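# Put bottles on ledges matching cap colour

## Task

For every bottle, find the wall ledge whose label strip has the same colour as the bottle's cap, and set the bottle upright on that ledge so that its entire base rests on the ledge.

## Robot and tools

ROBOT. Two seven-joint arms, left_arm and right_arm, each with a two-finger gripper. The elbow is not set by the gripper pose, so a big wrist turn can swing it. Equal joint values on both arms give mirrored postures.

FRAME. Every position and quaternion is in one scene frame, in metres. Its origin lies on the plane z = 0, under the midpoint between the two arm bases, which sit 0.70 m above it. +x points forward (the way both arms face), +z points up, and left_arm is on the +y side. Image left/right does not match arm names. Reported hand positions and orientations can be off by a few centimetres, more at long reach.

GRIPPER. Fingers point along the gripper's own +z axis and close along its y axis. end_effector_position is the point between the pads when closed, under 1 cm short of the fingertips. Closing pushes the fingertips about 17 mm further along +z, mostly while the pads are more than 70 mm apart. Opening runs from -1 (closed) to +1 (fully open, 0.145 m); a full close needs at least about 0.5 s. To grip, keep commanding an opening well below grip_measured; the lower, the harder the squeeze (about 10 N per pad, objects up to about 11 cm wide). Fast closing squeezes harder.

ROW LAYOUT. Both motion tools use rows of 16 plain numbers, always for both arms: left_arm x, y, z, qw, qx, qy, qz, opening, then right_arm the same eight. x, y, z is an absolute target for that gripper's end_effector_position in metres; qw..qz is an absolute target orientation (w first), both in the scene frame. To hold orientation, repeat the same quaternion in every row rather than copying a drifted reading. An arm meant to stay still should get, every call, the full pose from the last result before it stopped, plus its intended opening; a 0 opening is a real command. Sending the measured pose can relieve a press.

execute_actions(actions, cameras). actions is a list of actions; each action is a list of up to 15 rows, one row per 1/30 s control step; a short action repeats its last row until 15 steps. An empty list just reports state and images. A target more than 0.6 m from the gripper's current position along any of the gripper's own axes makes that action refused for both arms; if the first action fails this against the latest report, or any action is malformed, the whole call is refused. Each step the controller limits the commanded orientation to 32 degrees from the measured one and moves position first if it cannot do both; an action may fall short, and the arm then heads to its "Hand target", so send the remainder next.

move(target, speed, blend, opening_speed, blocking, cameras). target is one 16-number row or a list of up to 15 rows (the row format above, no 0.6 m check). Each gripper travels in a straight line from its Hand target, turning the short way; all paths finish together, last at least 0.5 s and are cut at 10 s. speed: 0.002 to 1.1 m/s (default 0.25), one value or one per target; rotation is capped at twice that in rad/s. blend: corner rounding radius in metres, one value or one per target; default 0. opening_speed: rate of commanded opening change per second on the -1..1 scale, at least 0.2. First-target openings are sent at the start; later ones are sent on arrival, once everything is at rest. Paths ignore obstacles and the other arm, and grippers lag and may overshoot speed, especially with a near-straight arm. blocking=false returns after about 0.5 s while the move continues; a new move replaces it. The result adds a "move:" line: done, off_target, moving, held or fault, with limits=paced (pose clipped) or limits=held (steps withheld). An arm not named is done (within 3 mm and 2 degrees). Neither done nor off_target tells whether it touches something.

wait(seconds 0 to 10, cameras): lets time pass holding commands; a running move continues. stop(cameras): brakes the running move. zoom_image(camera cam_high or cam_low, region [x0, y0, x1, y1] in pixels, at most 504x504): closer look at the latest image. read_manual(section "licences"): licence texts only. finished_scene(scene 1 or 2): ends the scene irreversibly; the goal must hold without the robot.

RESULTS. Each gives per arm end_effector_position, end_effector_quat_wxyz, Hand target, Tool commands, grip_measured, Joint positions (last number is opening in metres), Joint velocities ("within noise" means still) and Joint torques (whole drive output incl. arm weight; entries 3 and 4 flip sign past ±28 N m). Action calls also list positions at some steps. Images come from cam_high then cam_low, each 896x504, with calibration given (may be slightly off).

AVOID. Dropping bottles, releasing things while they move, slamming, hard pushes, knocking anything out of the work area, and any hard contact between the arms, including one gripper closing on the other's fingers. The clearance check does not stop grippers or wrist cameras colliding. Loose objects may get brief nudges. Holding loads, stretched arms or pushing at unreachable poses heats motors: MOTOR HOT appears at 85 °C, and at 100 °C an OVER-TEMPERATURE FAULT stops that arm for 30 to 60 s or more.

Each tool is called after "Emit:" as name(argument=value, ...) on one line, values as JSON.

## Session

Emit:
execute_actions(actions=[])

Scene clock: 0.00 s.
left_arm: end_effector_position=(+0.2239, +0.1828, +0.6144) grip_measured=+1.00 end_effector_quat_wxyz=(-0.319, +0.395, -0.515, +0.691) | right_arm: end_effector_position=(+0.4009, -0.1655, +0.3728) grip_measured=+1.00 end_effector_quat_wxyz=(+0.260, +0.265, +0.837, +0.401)
Joint positions: left_arm=[-1.106 0.942 0.535 2.339 -0.48 -0.199 -0.367 0.145] | right_arm=[0.583 0.619 -0.841 0.925 -1.182 -0.496 -0.047 0.145]
Joint velocities: within noise
Joint torques (N m): no reading
Motor temperatures (°C): left_arm=[20 21 22 20 21 23 21] | right_arm=[20 22 22 19 20 19 21]
Hand target: left_arm +0.2239, +0.1828, +0.6144; -0.319, +0.395, -0.515, +0.691 | right_arm +0.4009, -0.1655, +0.3728; +0.260, +0.265, +0.837, +0.401
Tool commands: left_gripper/opening=+1.0 right_gripper/opening=+1.0

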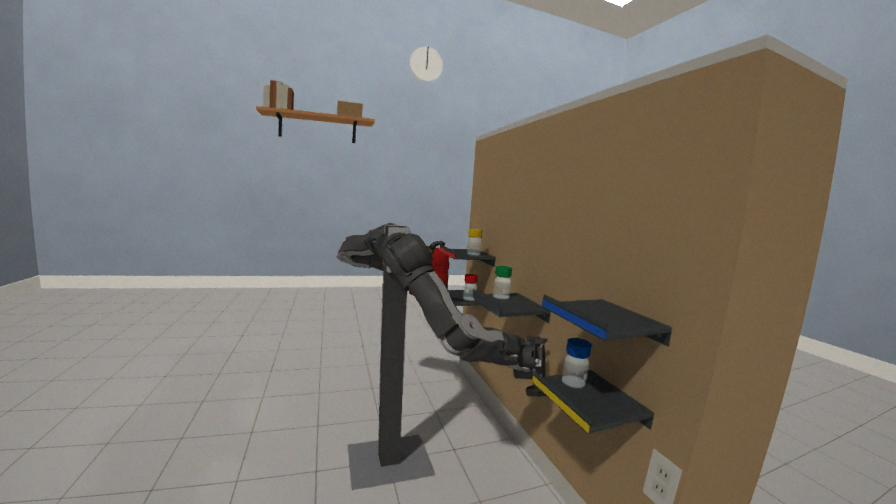

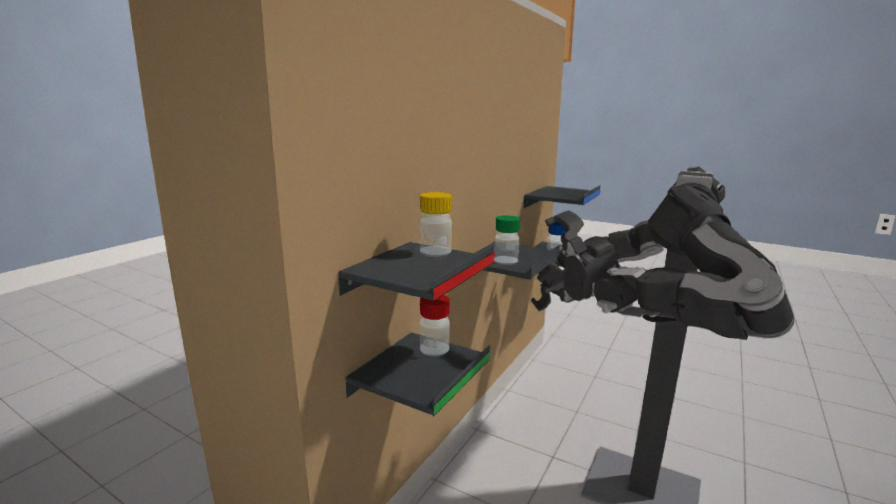

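Emit:
move(target=[[0.225,0.21,0.65,-0.319,0.395,-0.515,0.691,0.4,0.28,-0.19,0.375,0.260,0.265,0.837,0.401,0.4],[0.25,0.30,0.69,-0.0923,0.701,0.0923,0.701,0.4,0.23,-0.30,0.45,0.0923,0.701,-0.0923,0.701,0.4],[0.275,0.35,0.688,-0.0923,0.701,0.0923,0.701,0.4,0.27,-0.345,0.4935,0.0923,0.701,-0.0923,0.701,0.4]], speed=[0.25,0.3,0.2], blend=[0.02,0.02,0])

Emit:
zoom_image(camera="cam_low", region=[380, 150, 660, 330])

Emit:
zoom_image(camera="cam_high", region=[460, 270, 680, 440])

Scene clock: 47.33 s.
left_arm: end_effector_position=(+0.2745, +0.3514, +0.6879) grip_measured=+0.40 end_effector_quat_wxyz=(-0.094, +0.701, +0.095, +0.700) | right_arm: end_effector_position=(+0.2705, -0.3460, +0.4958) grip_measured=+0.40 end_effector_quat_wxyz=(+0.094, +0.698, -0.093, +0.704)
Joint positions: left_arm=[-0.976 1.058 1.135 2.22 1.404 0.243 -0.448 0.105] | right_arm=[-0.635 1.105 -0.086 1.773 0.935 -0.609 -0.536 0.105]
Joint velocities: within noise
Joint torques (N m): left_arm=[1.44 4.13 2.48 1.36 -0.12 -0.66 0.23] | right_arm=[1.44 4.89 2.1 2 -0.09 -0.31 0.16]
Motor temperatures (°C): left_arm=[20 21 23 21 21 23 21] | right_arm=[22 23 22 19 20 19 21]
Hand target: left_arm +0.2750, +0.3500, +0.6880; -0.092, +0.701, +0.092, +0.701 | right_arm +0.2699, -0.3450, +0.4935; +0.092, +0.701, -0.092, +0.701
Off the commanded pose: left_arm 0.001 m, 0 deg | right_arm 0.003 m, 1 deg.
move: done

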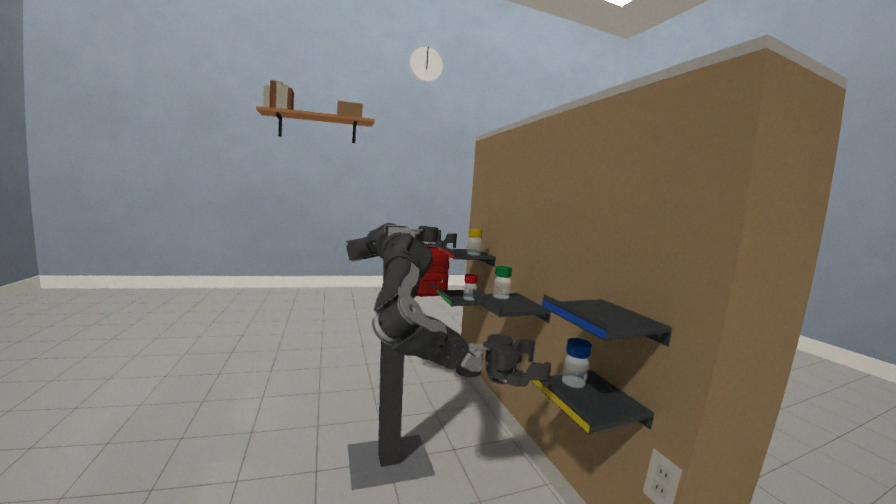

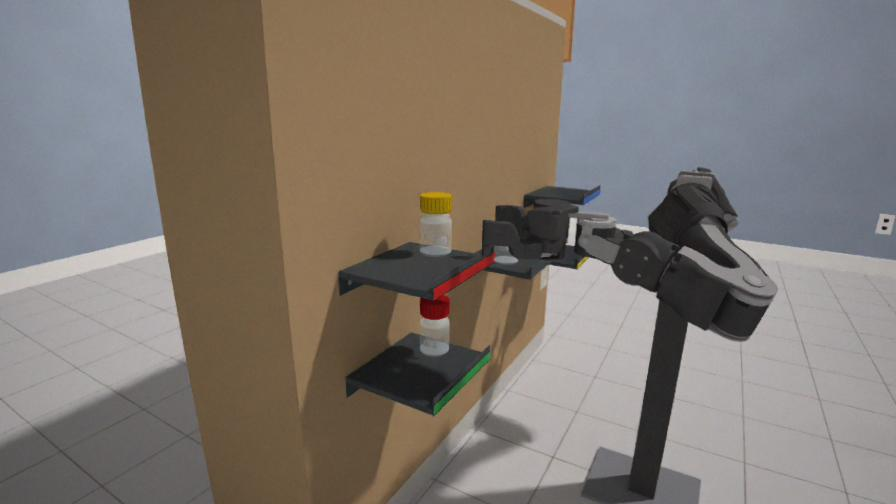

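Scaled by 1.800 from the camera's 896x504 image, which has a finer 1280x720 frame.

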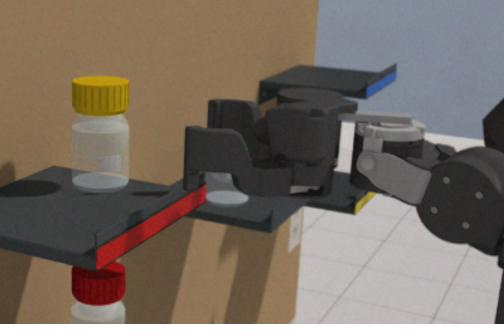

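Scaled by 2.291 from the camera's 896x504 image, which has a finer 1280x720 frame.

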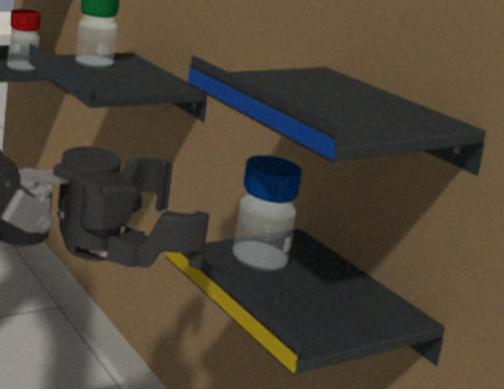

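Emit:
move(target=[[0.378,0.351,0.688,-0.0923,0.701,0.0923,0.701,0.4,0.38,-0.345,0.4935,0.0923,0.701,-0.0923,0.701,0.4],[0.378,0.351,0.688,-0.0923,0.701,0.0923,0.701,-0.8,0.38,-0.345,0.4935,0.0923,0.701,-0.0923,0.701,-0.8],[0.378,0.351,0.722,-0.0923,0.701,0.0923,0.701,-0.8,0.38,-0.345,0.53,0.0923,0.701,-0.0923,0.701,-0.8]], speed=[0.13,0.1,0.08], opening_speed=1.5)

Emit:
zoom_image(camera="cam_low", region=[380, 130, 660, 330])

Emit:
zoom_image(camera="cam_high", region=[440, 210, 680, 440])

Scene clock: 61.03 s.
left_arm: end_effector_position=(+0.3782, +0.3504, +0.7207) grip_measured=-0.28 end_effector_quat_wxyz=(-0.099, +0.699, +0.084, +0.703) | right_arm: end_effector_position=(+0.3797, -0.3434, +0.5271) grip_measured=-0.27 end_effector_quat_wxyz=(+0.090, +0.704, -0.090, +0.698)
Joint positions: left_arm=[-1.407 1.64 1.508 1.804 1.584 0.099 -0.561 0.055] | right_arm=[0.134 1.013 -0.419 1.524 1.015 -0.238 -0.437 0.055]
Joint velocities: within noise
Joint torques (N m): left_arm=[4.81 1.2 4.4 -0.08 -0.09 -0.73 0.08] | right_arm=[4.5 6.58 4.83 2.55 -0.18 -0.51 -0.14]
Motor temperatures (°C): left_arm=[21 21 24 21 21 24 21] | right_arm=[21 23 22 19 20 19 21]
Hand target: left_arm +0.3780, +0.3509, +0.7219; -0.097, +0.697, +0.086, +0.705 | right_arm +0.3800, -0.3449, +0.5299; +0.092, +0.701, -0.092, +0.701
Off the commanded pose: left_arm 0.001 m, 1 deg | right_arm 0.003 m, 1 deg.
joint sent to its limit (left arm) — joint 1 (shoulder pitch), lower limit; joint 5 (forearm roll), upper limit. The joint targets still meet the commanded pose.
move: done; target 2's new opening was sent with right_arm's hand 0.004 m and 1 deg from that target

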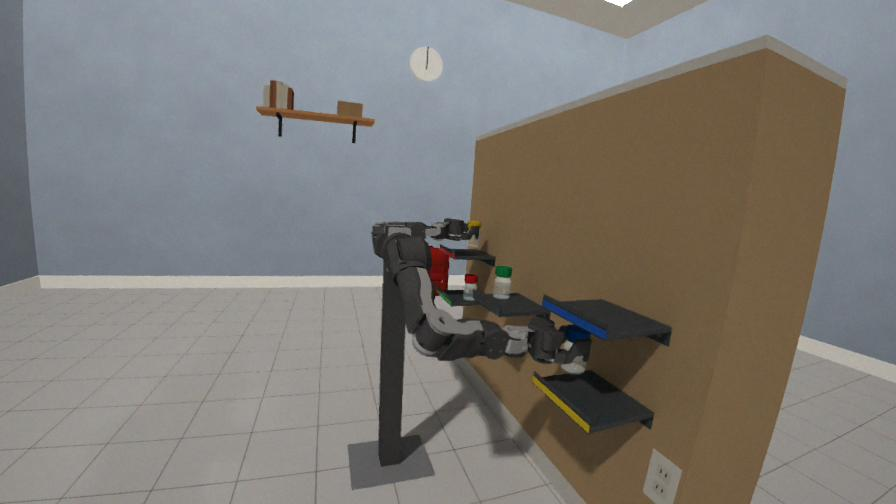

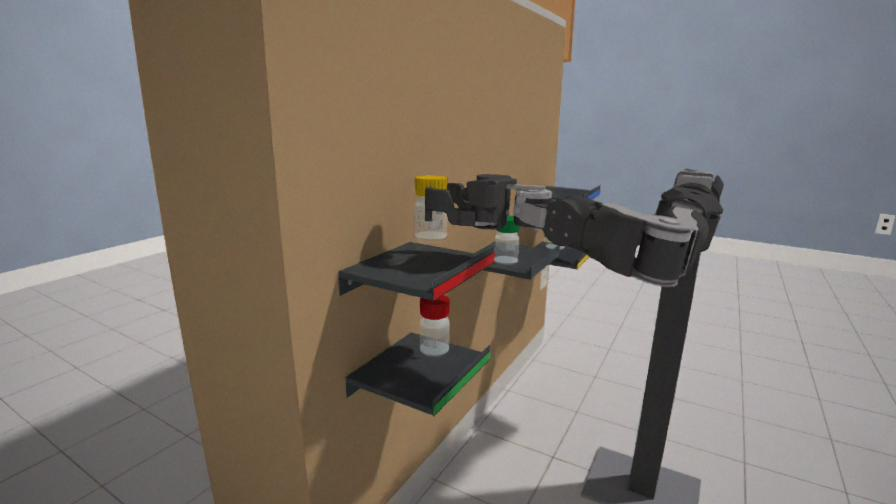

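Scaled by 1.800 from the camera's 896x504 image, which has a finer 1280x720 frame.

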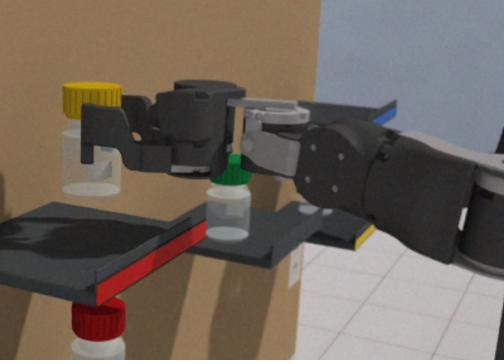

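Scaled by 2.100 from the camera's 896x504 image, which has a finer 1280x720 frame.

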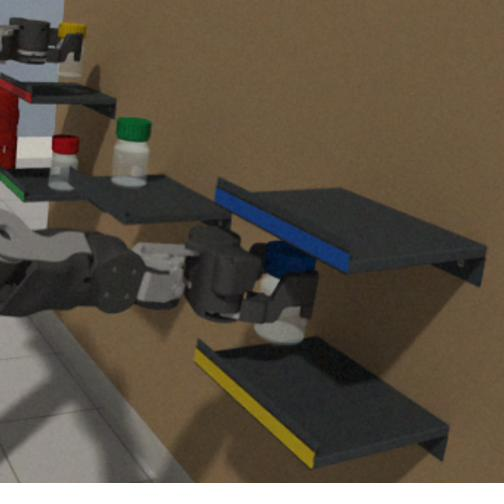

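Emit:
move(target=[[0.30,0.335,0.722,-0.0923,0.701,0.0923,0.701,-0.8,0.27,-0.335,0.53,0.0923,0.701,-0.0923,0.701,-0.8],[0.29,0.22,0.70,-0.0923,0.701,0.0923,0.701,-0.8,0.27,-0.215,0.58,0.0923,0.701,-0.0923,0.701,-0.8],[0.29,0.09,0.67,0,0.7071,0,0.7071,-0.8,0.27,-0.215,0.72,0.0923,0.701,-0.0923,0.701,-0.8],[0.30,-0.055,0.65,0.123,0.696,-0.123,0.696,-0.8,0.28,-0.36,0.727,0.0923,0.701,-0.0923,0.701,-0.8],[0.382,-0.058,0.637,0.123,0.696,-0.123,0.696,-0.8,0.37,-0.40,0.727,0.0923,0.701,-0.0923,0.701,-0.8],[0.382,-0.058,0.607,0.123,0.696,-0.123,0.696,-0.8,0.37,-0.40,0.705,0.0923,0.701,-0.0923,0.701,-0.8]], speed=[0.15,0.2,0.2,0.2,0.13,0.06], blend=[0.01,0.02,0.02,0.01,0.003,0])

Emit:
zoom_image(camera="cam_low", region=[420, 130, 660, 300])

Emit:
zoom_image(camera="cam_high", region=[440, 210, 680, 370])

Scene clock: 96.67 s.
left_arm: end_effector_position=(+0.3043, +0.0500, +0.6344) grip_measured=-0.28 end_effector_quat_wxyz=(+0.278, +0.705, -0.300, +0.579) | right_arm: end_effector_position=(+0.3700, -0.4003, +0.7035) grip_measured=-0.27 end_effector_quat_wxyz=(+0.092, +0.705, -0.094, +0.697)
Joint positions: left_arm=[-1.407 2.011 1.192 2.179 1.575 -0.065 -0.186 0.055] | right_arm=[-0.457 1.543 0.521 1.657 1.556 0.076 -0.337 0.055]
Joint velocities: within noise
Joint torques (N m): left_arm=[5.53 0.7 2.54 0.4 -0.05 -0.98 0.26] | right_arm=[3.49 6.69 4.67 0.64 -0.24 -0.78 0.08]
Motor temperatures (°C): left_arm=[22 21 26 21 21 24 21] | right_arm=[22 24 24 19 20 20 21]
Hand target: left_arm +0.3041, +0.0497, +0.6347; +0.282, +0.703, -0.299, +0.581 | right_arm +0.3700, -0.4000, +0.7049; +0.092, +0.701, -0.092, +0.701
Off the commanded pose: left_arm 0.136 m, 30 deg | right_arm 0.002 m, 1 deg.
joint read past its limit (left arm) — joint 2 (shoulder roll), upper limit.
joint sent to its limit (left arm) — joint 1 (shoulder pitch), lower limit; joint 2 (shoulder roll), upper limit. The joint targets are off in position and orientation.
move: off_target (left_arm); limits=paced

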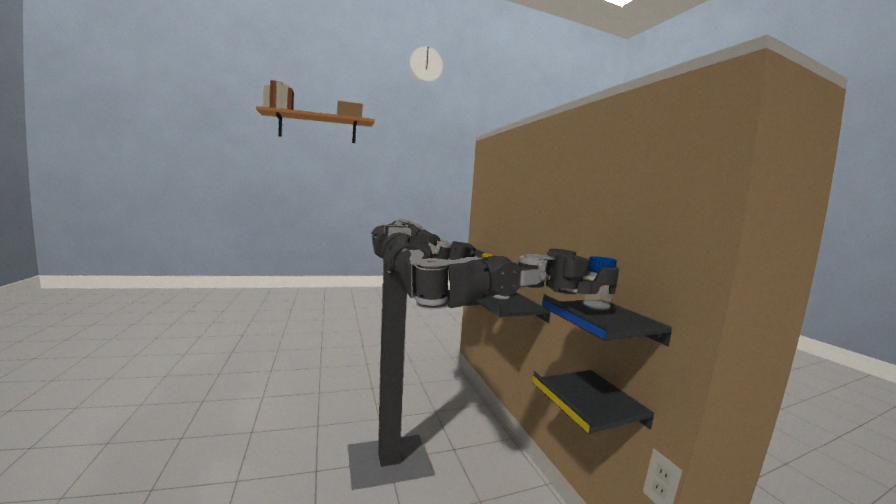

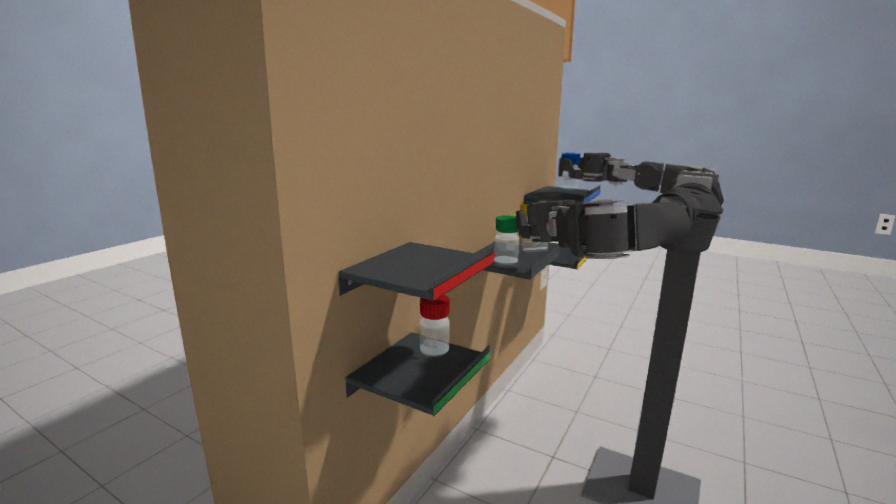

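Scaled by 2.100 from the camera's 896x504 image, which has a finer 1280x720 frame.

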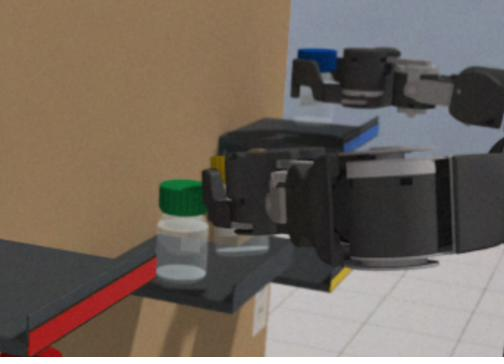

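Scaled by 2.100 from the camera's 896x504 image, which has a finer 1280x720 frame.

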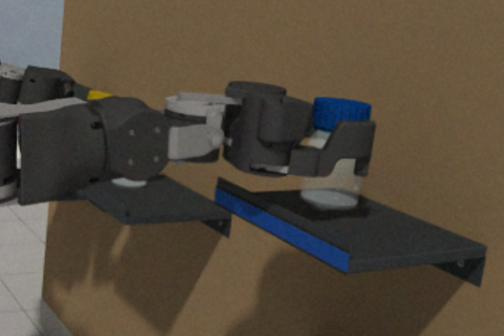

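Emit:
move(target=[[0.265,0.09,0.65,0.123,0.696,-0.123,0.696,-0.8,0.37,-0.40,0.687,0.0923,0.701,-0.0923,0.701,-0.8],[0.28,0.22,0.62,0,0.7071,0,0.7071,-0.8,0.37,-0.40,0.686,0.0923,0.701,-0.0923,0.701,0.2],[0.35,0.236,0.55,0,0.7071,0,0.7071,-0.8,0.27,-0.37,0.695,0.0923,0.701,-0.0923,0.701,0.2]], speed=[0.15,0.2,0.2], opening_speed=1.2)

Emit:
zoom_image(camera="cam_high", region=[440, 210, 680, 370])

Scene clock: 127.87 s.
left_arm: end_effector_position=(+0.3505, +0.2374, +0.5507) grip_measured=-0.28 end_effector_quat_wxyz=(-0.004, +0.718, -0.005, +0.696) | right_arm: end_effector_position=(+0.2699, -0.3702, +0.6946) grip_measured=+0.20 end_effector_quat_wxyz=(+0.093, +0.700, -0.094, +0.702)
Joint positions: left_arm=[-1.407 2.01 0.578 1.926 1.307 -0.78 -0.865 0.055] | right_arm=[-0.748 0.971 1.087 2.153 1.322 0.421 -0.305 0.09]
Joint velocities: within noise
Joint torques (N m): left_arm=[5.47 1.12 2.04 1.18 -0.24 -0.74 0.22] | right_arm=[0.83 5.29 4.51 0.99 0.02 -0.31 0.18]
Motor temperatures (°C): left_arm=[22 21 25 20 21 25 21] | right_arm=[22 24 24 19 20 20 21]
Hand target: left_arm +0.3499, +0.2362, +0.5503; +0.000, +0.717, -0.006, +0.697 | right_arm +0.2700, -0.3700, +0.6951; +0.092, +0.701, -0.092, +0.701
Off the commanded pose: left_arm 0.002 m, 2 deg | right_arm 0.000 m, 0 deg.
joint sent to its limit (left arm) — joint 1 (shoulder pitch), lower limit; joint 2 (shoulder roll), upper limit; joint 6 (wrist pitch), lower limit. The joint targets still meet the commanded pose.
move: done

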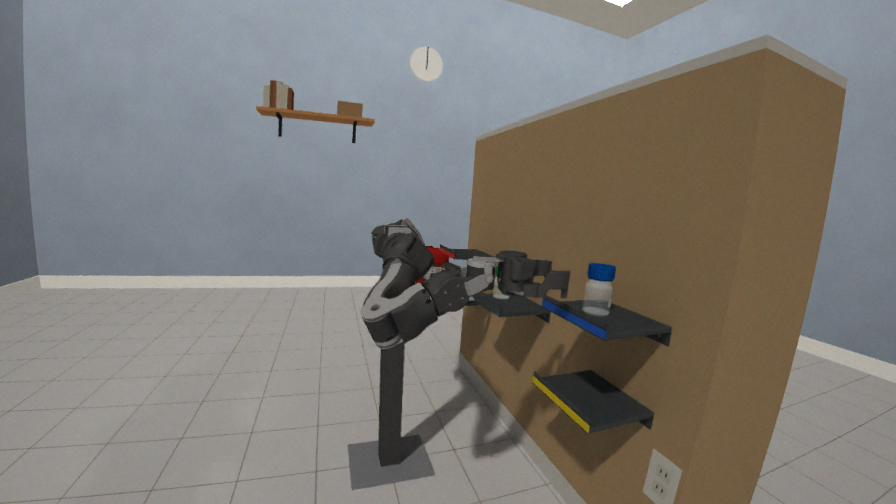

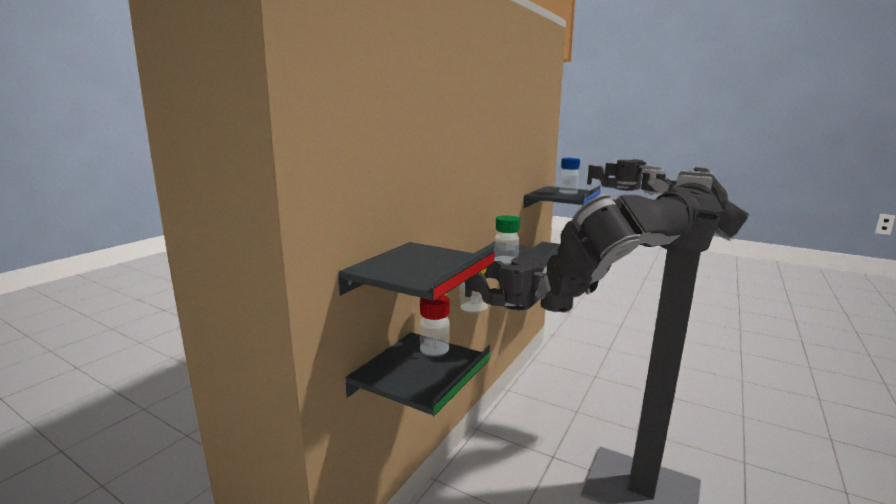

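Scaled by 2.100 from the camera's 896x504 image, which has a finer 1280x720 frame.

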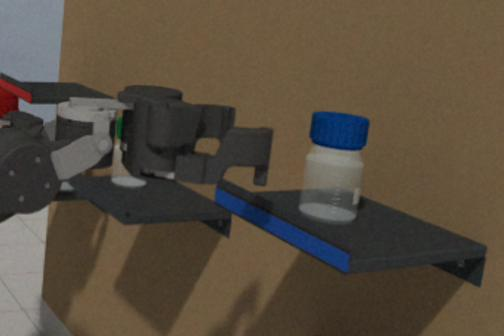

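Emit:
move(target=[[0.33,0.236,0.42,0,0.7071,0,0.7071,-0.8,0.27,-0.30,0.66,0.0923,0.701,-0.0923,0.701,0.35],[0.39,0.236,0.37,0,0.7071,0,0.7071,-0.8,0.27,-0.28,0.62,0.0923,0.701,-0.0923,0.701,0.35]], speed=0.2, cameras=["cam_low"])

Scene clock: 146.73 s.
left_arm: end_effector_position=(+0.3325, +0.2575, +0.4378) grip_measured=-0.28 end_effector_quat_wxyz=(+0.044, +0.887, -0.192, +0.417) | right_arm: end_effector_position=(+0.2701, -0.2789, +0.6206) grip_measured=+0.35 end_effector_quat_wxyz=(+0.091, +0.702, -0.089, +0.701)
Joint positions: left_arm=[-1.405 2.012 0.524 1.623 1.583 -0.187 -0.092 0.055] | right_arm=[-0.659 0.919 0.404 2.393 0.972 0.139 -0.694 0.101]
Joint velocities: within noise
Joint torques (N m): left_arm=[5.37 0.94 2.43 -0.23 0.19 -0.38 0.11] | right_arm=[1.15 3.07 2.09 2.15 -0.34 -0.42 -0.11]
Motor temperatures (°C): left_arm=[22 21 25 20 21 25 21] | right_arm=[21 24 24 19 20 20 21]
Hand target: left_arm +0.3311, +0.2585, +0.4359; +0.044, +0.889, -0.190, +0.414 | right_arm +0.2700, -0.2799, +0.6199; +0.092, +0.701, -0.092, +0.701
Off the commanded pose: left_arm 0.091 m, 45 deg; orientation clipped | right_arm 0.001 m, 0 deg.
joint read past its limit (left arm) — joint 2 (shoulder roll), upper limit.
joint sent to its limit (left arm) — joint 1 (shoulder pitch), lower limit; joint 2 (shoulder roll), upper limit; joint 5 (forearm roll), upper limit. The joint targets are off in position and orientation.
move: off_target (left_arm); limits=paced
Images, in order (width x height): cam_low 896x504.

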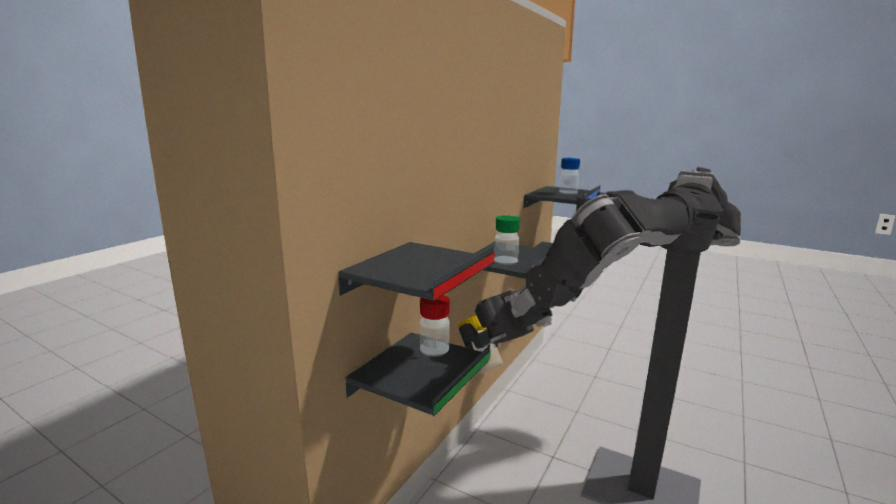

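Emit:
move(target=[[0.29,0.25,0.50,0,0.7071,0,0.7071,-0.8,0.27,-0.28,0.62,0.0923,0.701,-0.0923,0.701,0.35],[0.215,0.25,0.60,0,0.7071,0,0.7071,-0.8,0.27,-0.28,0.62,0.0923,0.701,-0.0923,0.701,0.35],[0.19,0.26,0.50,0,0.7071,0,0.7071,-0.8,0.27,-0.28,0.62,0.0923,0.701,-0.0923,0.701,0.35],[0.30,0.24,0.46,0,0.7071,0,0.7071,-0.8,0.27,-0.28,0.62,0.0923,0.701,-0.0923,0.701,0.35]], speed=0.22, cameras=["cam_low"])

Scene clock: 189.43 s.
left_arm: end_effector_position=(+0.2999, +0.2404, +0.4598) grip_measured=-0.28 end_effector_quat_wxyz=(-0.001, +0.709, +0.002, +0.706) | right_arm: end_effector_position=(+0.2702, -0.2789, +0.6207) grip_measured=+0.35 end_effector_quat_wxyz=(+0.091, +0.701, -0.089, +0.701)
Joint positions: left_arm=[-0.335 0.734 -0.261 1.711 0.608 -0.385 -0.314 0.055] | right_arm=[-0.658 0.919 0.404 2.393 0.972 0.139 -0.694 0.101]
Joint velocities: within noise
Joint torques (N m): left_arm=[2.89 3.94 1.4 3.85 -0.1 -0.86 0.22] | right_arm=[1.2 3.26 2.09 2.15 -0.36 -0.41 -0.08]
Motor temperatures (°C): left_arm=[22 21 25 20 21 25 21] | right_arm=[21 24 23 19 20 20 21]
Hand target: left_arm +0.3000, +0.2400, +0.4600; +0.000, +0.707, +0.000, +0.707 | right_arm +0.2700, -0.2799, +0.6200; +0.092, +0.701, -0.092, +0.701
Off the commanded pose: left_arm 0.000 m, 0 deg | right_arm 0.001 m, 0 deg.
move: done
Images, in order (width x height): cam_low 896x504.

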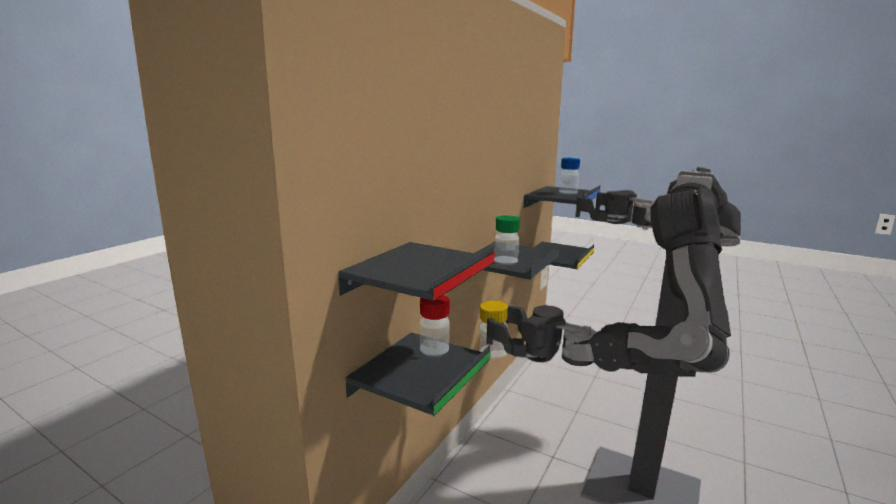

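Emit:
move(target=[[0.30,0.23,0.60,0,0.7071,0,0.7071,-0.8,0.27,-0.28,0.62,0.0923,0.701,-0.0923,0.701,0.35],[0.28,0.09,0.665,0,0.7071,0,0.7071,-0.8,0.27,-0.28,0.62,0.0923,0.701,-0.0923,0.701,0.35],[0.295,-0.055,0.65,0.123,0.696,-0.123,0.696,-0.8,0.27,-0.28,0.62,0.0923,0.701,-0.0923,0.701,0.35],[0.38,-0.058,0.637,0.123,0.696,-0.123,0.696,-0.8,0.27,-0.28,0.62,0.0923,0.701,-0.0923,0.701,0.35],[0.38,-0.058,0.605,0.123,0.696,-0.123,0.696,-0.8,0.27,-0.28,0.60,0.0923,0.701,-0.0923,0.701,0.35]], speed=[0.2,0.2,0.2,0.13,0.06], blend=[0.02,0.02,0.01,0.003,0])

Emit:
zoom_image(camera="cam_low", region=[420, 180, 660, 310])

Emit:
zoom_image(camera="cam_high", region=[420, 220, 600, 350])

Scene clock: 209.43 s.
left_arm: end_effector_position=(+0.3800, -0.0576, +0.6044) grip_measured=-0.28 end_effector_quat_wxyz=(+0.122, +0.699, -0.122, +0.694) | right_arm: end_effector_position=(+0.2699, -0.2809, +0.6012) grip_measured=+0.35 end_effector_quat_wxyz=(+0.095, +0.700, -0.093, +0.701)
Joint positions: left_arm=[0.736 0.147 -1.05 1.691 0.745 0.336 -0.822 0.055] | right_arm=[-0.665 0.897 0.315 2.341 0.888 0.056 -0.685 0.101]
Joint velocities: within noise
Joint torques (N m): left_arm=[8.16 -1.57 1.54 3.6 -0.44 -0.74 0.21] | right_arm=[0.67 3.57 1.87 2.55 -0.35 -0.48 0.14]
Motor temperatures (°C): left_arm=[22 21 24 21 21 25 21] | right_arm=[21 23 23 19 20 20 21]
Hand target: left_arm +0.3800, -0.0580, +0.6050; +0.123, +0.696, -0.123, +0.696 | right_arm +0.2700, -0.2801, +0.6000; +0.092, +0.701, -0.092, +0.701
Off the commanded pose: left_arm 0.001 m, 0 deg | right_arm 0.001 m, 0 deg.
move: done

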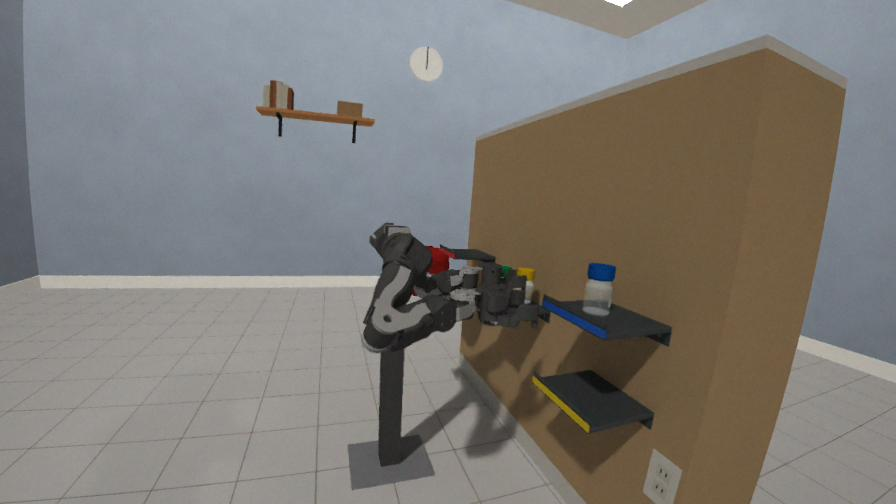

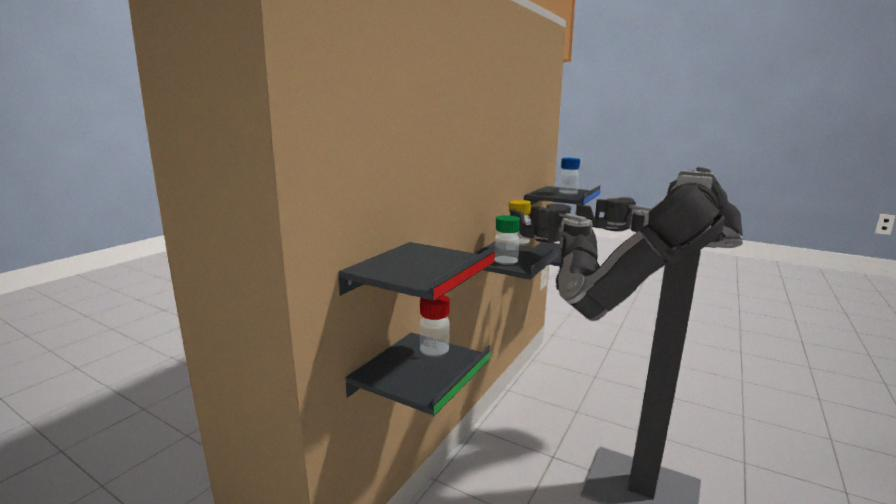

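Scaled by 2.100 from the camera's 896x504 image, which has a finer 1280x720 frame.

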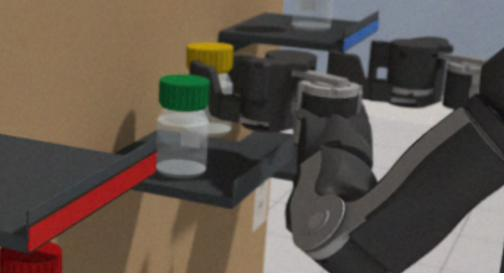

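Scaled by 2.800 from the camera's 896x504 image, which has a finer 1280x720 frame.

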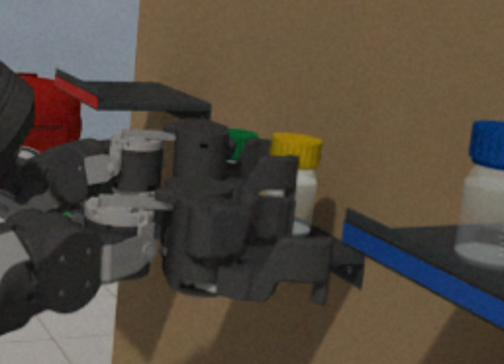

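Emit:
move(target=[[0.38,-0.058,0.587,0.123,0.696,-0.123,0.696,-0.8,0.27,-0.28,0.60,0.0923,0.701,-0.0923,0.701,0.35],[0.38,-0.058,0.588,0.123,0.696,-0.123,0.696,0.15,0.27,-0.28,0.60,0.0923,0.701,-0.0923,0.701,0.35],[0.275,-0.02,0.595,0.123,0.696,-0.123,0.696,0.15,0.27,-0.26,0.60,0.0923,0.701,-0.0923,0.701,0.35],[0.275,0.15,0.57,0,0.7071,0,0.7071,0.15,0.28,-0.13,0.595,0,0.7071,0,0.7071,0.35],[0.275,0.26,0.51,0,0.7071,0,0.7071,0.4,0.285,-0.062,0.591,0,0.7071,0,0.7071,0.35]], speed=[0.05,0.05,0.13,0.22,0.2], blend=[0,0,0.005,0.02,0], opening_speed=1.3)

Emit:
zoom_image(camera="cam_low", region=[400, 180, 640, 370])

Emit:
zoom_image(camera="cam_high", region=[420, 220, 600, 350])

Scene clock: 228.20 s.
left_arm: end_effector_position=(+0.2758, +0.2609, +0.5112) grip_measured=+0.40 end_effector_quat_wxyz=(-0.003, +0.706, +0.000, +0.709) | right_arm: end_effector_position=(+0.2848, -0.0612, +0.5920) grip_measured=+0.35 end_effector_quat_wxyz=(-0.004, +0.706, +0.000, +0.708)
Joint positions: left_arm=[-0.175 1.37 -0.771 1.964 0.858 -0.723 -0.745 0.105] | right_arm=[0.123 0.343 -0.865 2.267 0.358 0.478 -1.039 0.101]
Joint velocities: within noise
Joint torques (N m): left_arm=[2.44 5.55 1.46 2.89 -0.1 -0.57 0.23] | right_arm=[2.47 -0.88 1.06 3.23 -0.43 -0.11 -0.11]
Motor temperatures (°C): left_arm=[24 21 24 22 22 25 21] | right_arm=[21 23 22 19 20 20 21]
Hand target: left_arm +0.2750, +0.2600, +0.5100; +0.000, +0.707, +0.000, +0.707 | right_arm +0.2850, -0.0620, +0.5910; +0.000, +0.707, +0.000, +0.707
Off the commanded pose: left_arm 0.002 m, 0 deg | right_arm 0.001 m, 0 deg.
move: done

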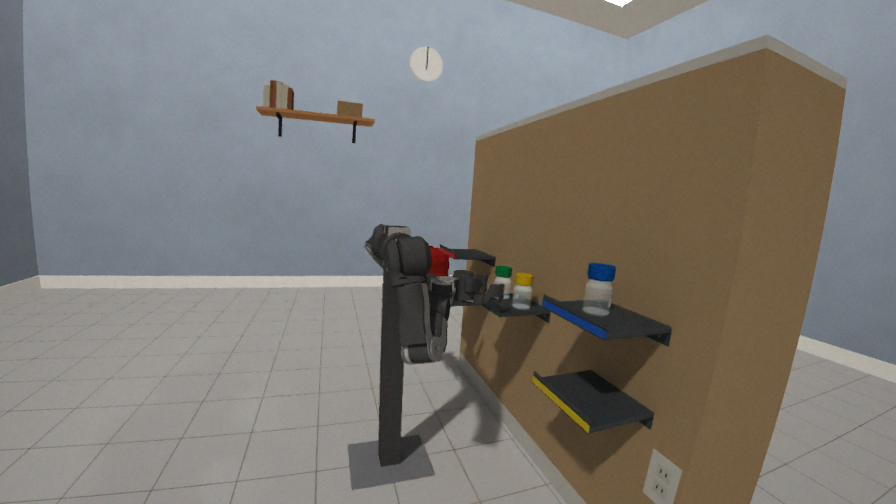

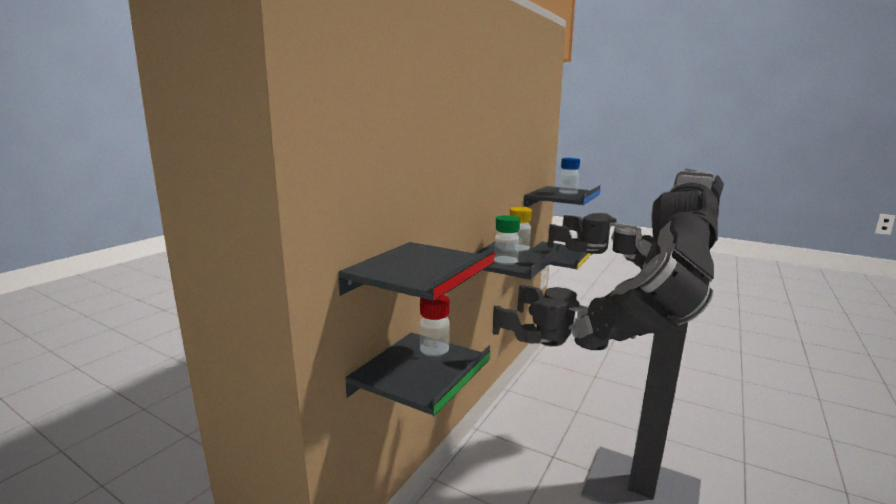

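Scaled by 2.100 from the camera's 896x504 image, which has a finer 1280x720 frame.

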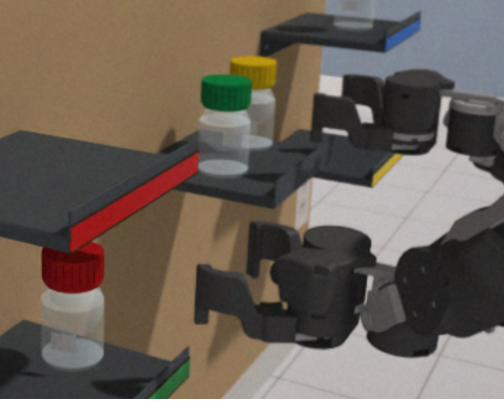

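Scaled by 2.800 from the camera's 896x504 image, which has a finer 1280x720 frame.

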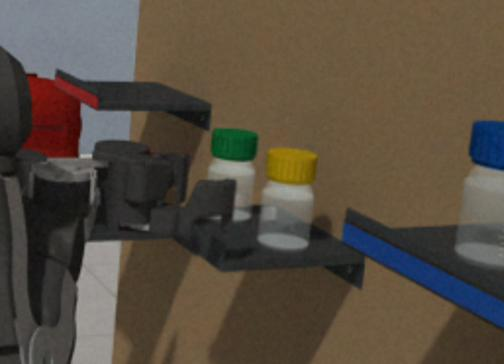

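Emit:
move(target=[[0.27,0.356,0.4935,0,0.7071,0,0.7071,0.4,0.388,-0.061,0.59,0,0.7071,0,0.7071,0.35],[0.27,0.356,0.4935,0,0.7071,0,0.7071,0.4,0.388,-0.061,0.59,0,0.7071,0,0.7071,-0.8],[0.378,0.36,0.4935,0,0.7071,0,0.7071,0.4,0.388,-0.061,0.63,0,0.7071,0,0.7071,-0.8],[0.378,0.36,0.4935,0,0.7071,0,0.7071,-0.8,0.388,-0.061,0.63,0,0.7071,0,0.7071,-0.8],[0.378,0.36,0.525,0,0.7071,0,0.7071,-0.8,0.285,-0.09,0.63,0,0.7071,0,0.7071,-0.8]], speed=[0.15,0.1,0.13,0.1,0.15], opening_speed=1.5)

Emit:
zoom_image(camera="cam_low", region=[380, 180, 640, 370])

Emit:
zoom_image(camera="cam_high", region=[420, 220, 600, 350])

Scene clock: 258.63 s.
left_arm: end_effector_position=(+0.3779, +0.3591, +0.5227) grip_measured=-0.25 end_effector_quat_wxyz=(+0.002, +0.710, -0.002, +0.704) | right_arm: end_effector_position=(+0.2849, -0.0890, +0.6286) grip_measured=-0.25 end_effector_quat_wxyz=(-0.004, +0.710, +0.002, +0.705)
Joint positions: left_arm=[0.132 1.114 -0.433 1.322 1.173 -0.353 0.049 0.057] | right_arm=[0.191 0.403 -0.717 2.428 0.561 0.658 -1.061 0.057]
Joint velocities: within noise
Joint torques (N m): left_arm=[5.08 7.58 3.7 2.96 0.23 -0.82 -0.05] | right_arm=[3.42 0.04 0.9 3.07 -0.6 -0.21 -0.14]
Motor temperatures (°C): left_arm=[22 23 24 21 21 25 21] | right_arm=[21 23 22 20 20 20 21]
Hand target: left_arm +0.3780, +0.3600, +0.5251; +0.000, +0.707, +0.000, +0.707 | right_arm +0.2850, -0.0900, +0.6301; +0.000, +0.707, +0.000, +0.707
Off the commanded pose: left_arm 0.003 m, 1 deg | right_arm 0.002 m, 1 deg.
move: done; target 4's new opening was sent with left_arm's hand 0.004 m and 1 deg from that target

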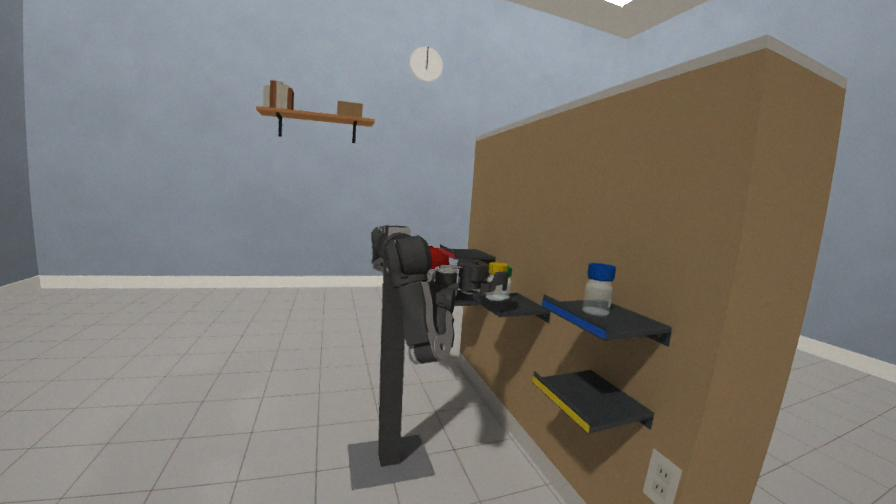

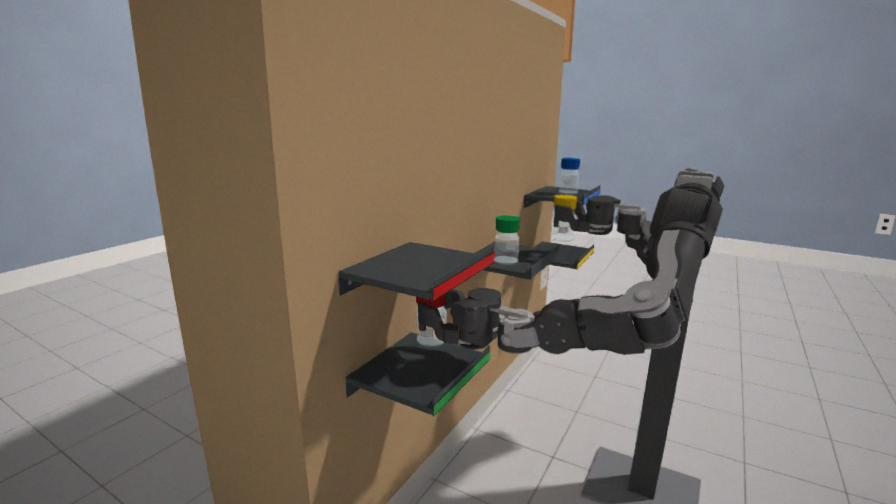

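Scaled by 1.938 from the camera's 896x504 image, which has a finer 1280x720 frame.

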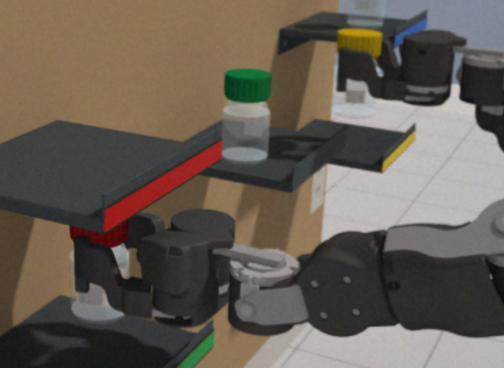

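Scaled by 2.800 from the camera's 896x504 image, which has a finer 1280x720 frame.

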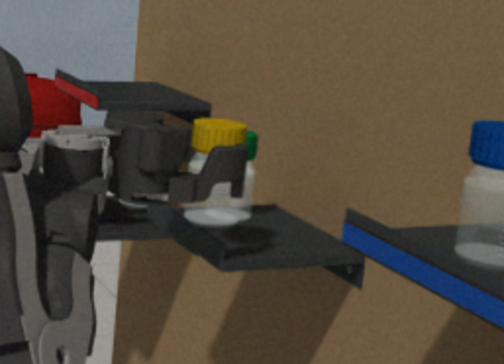

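Emit:
move(target=[[0.285,0.335,0.525,0,0.7071,0,0.7071,-0.8,0.27,-0.215,0.575,0,0.7071,0,0.7071,-0.8],[0.285,0.21,0.60,0,0.7071,0,0.7071,-0.8,0.255,-0.36,0.537,0.0923,0.701,-0.0923,0.701,-0.8],[0.285,0.12,0.67,0,0.7071,0,0.7071,-0.8,0.37,-0.395,0.537,0.0923,0.701,-0.0923,0.701,-0.8],[0.28,0.30,0.722,-0.0923,0.701,0.0923,0.701,-0.8,0.37,-0.395,0.51,0.0923,0.701,-0.0923,0.701,-0.8],[0.28,0.39,0.727,-0.0923,0.701,0.0923,0.701,-0.8,0.37,-0.395,0.50,0.0923,0.701,-0.0923,0.701,-0.8],[0.37,0.40,0.727,-0.0923,0.701,0.0923,0.701,-0.8,0.37,-0.395,0.50,0.0923,0.701,-0.0923,0.701,-0.8]], speed=[0.15,0.18,0.15,0.2,0.15,0.12], blend=[0.01,0.02,0.003,0.02,0.003,0])

Emit:
zoom_image(camera="cam_low", region=[380, 130, 640, 330])

Emit:
zoom_image(camera="cam_high", region=[480, 280, 680, 440])

Scene clock: 303.13 s.
left_arm: end_effector_position=(+0.3704, +0.3995, +0.7271) grip_measured=-0.25 end_effector_quat_wxyz=(-0.093, +0.703, +0.092, +0.699) | right_arm: end_effector_position=(+0.3690, -0.3958, +0.4972) grip_measured=-0.25 end_effector_quat_wxyz=(+0.094, +0.706, -0.094, +0.696)
Joint positions: left_arm=[-1.005 1.569 1.153 1.648 1.58 0.154 -0.338 0.057] | right_arm=[0.048 0.917 -0.21 1.27 0.965 -0.283 -0.146 0.057]
Joint velocities: within noise
Joint torques (N m): left_arm=[4.65 3.71 3.28 0.23 -0.07 -0.97 0.14] | right_arm=[4.36 6.5 3.77 2.37 -0.08 -0.78 0.17]
Motor temperatures (°C): left_arm=[23 25 26 21 21 26 21] | right_arm=[21 23 22 20 21 20 21]
Hand target: left_arm +0.3700, +0.4001, +0.7270; -0.092, +0.701, +0.092, +0.701 | right_arm +0.3700, -0.3949, +0.5001; +0.092, +0.701, -0.092, +0.701
Off the commanded pose: left_arm 0.001 m, 0 deg | right_arm 0.003 m, 1 deg.
move: done

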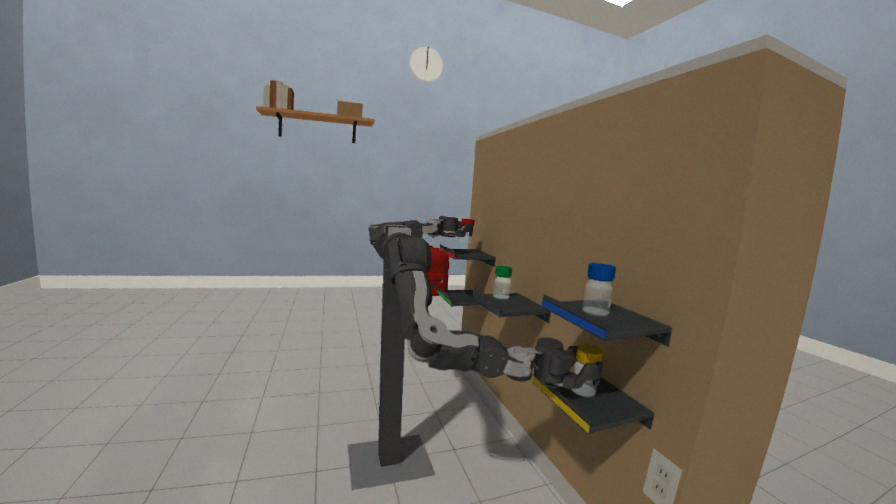

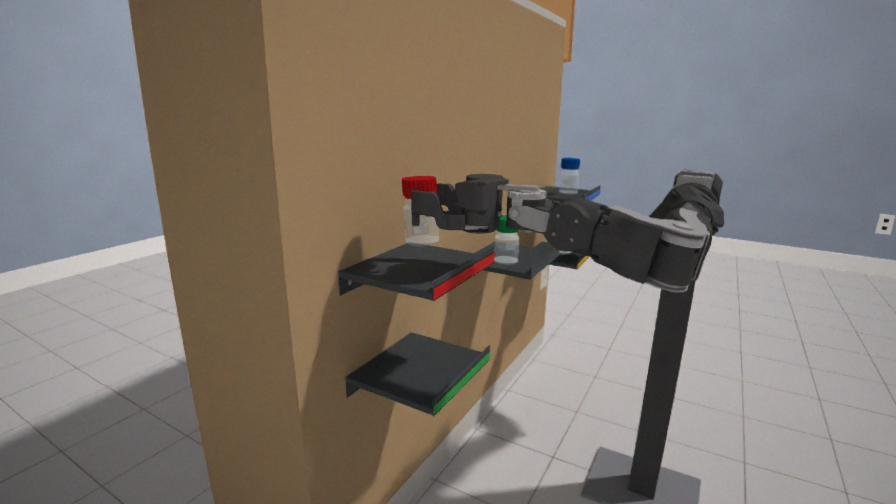

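Scaled by 1.938 from the camera's 896x504 image, which has a finer 1280x720 frame.

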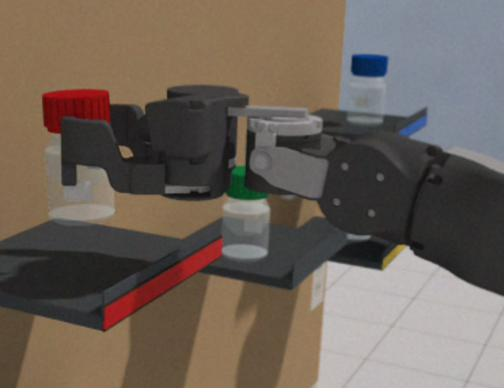

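Scaled by 2.520 from the camera's 896x504 image, which has a finer 1280x720 frame.

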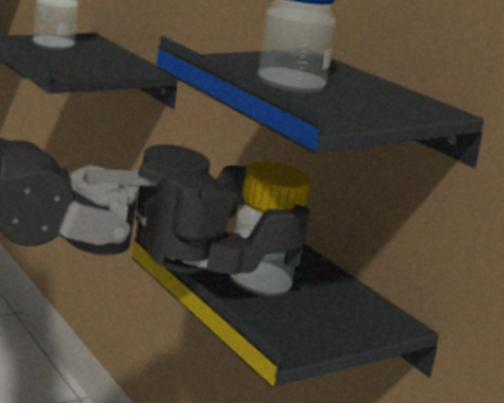

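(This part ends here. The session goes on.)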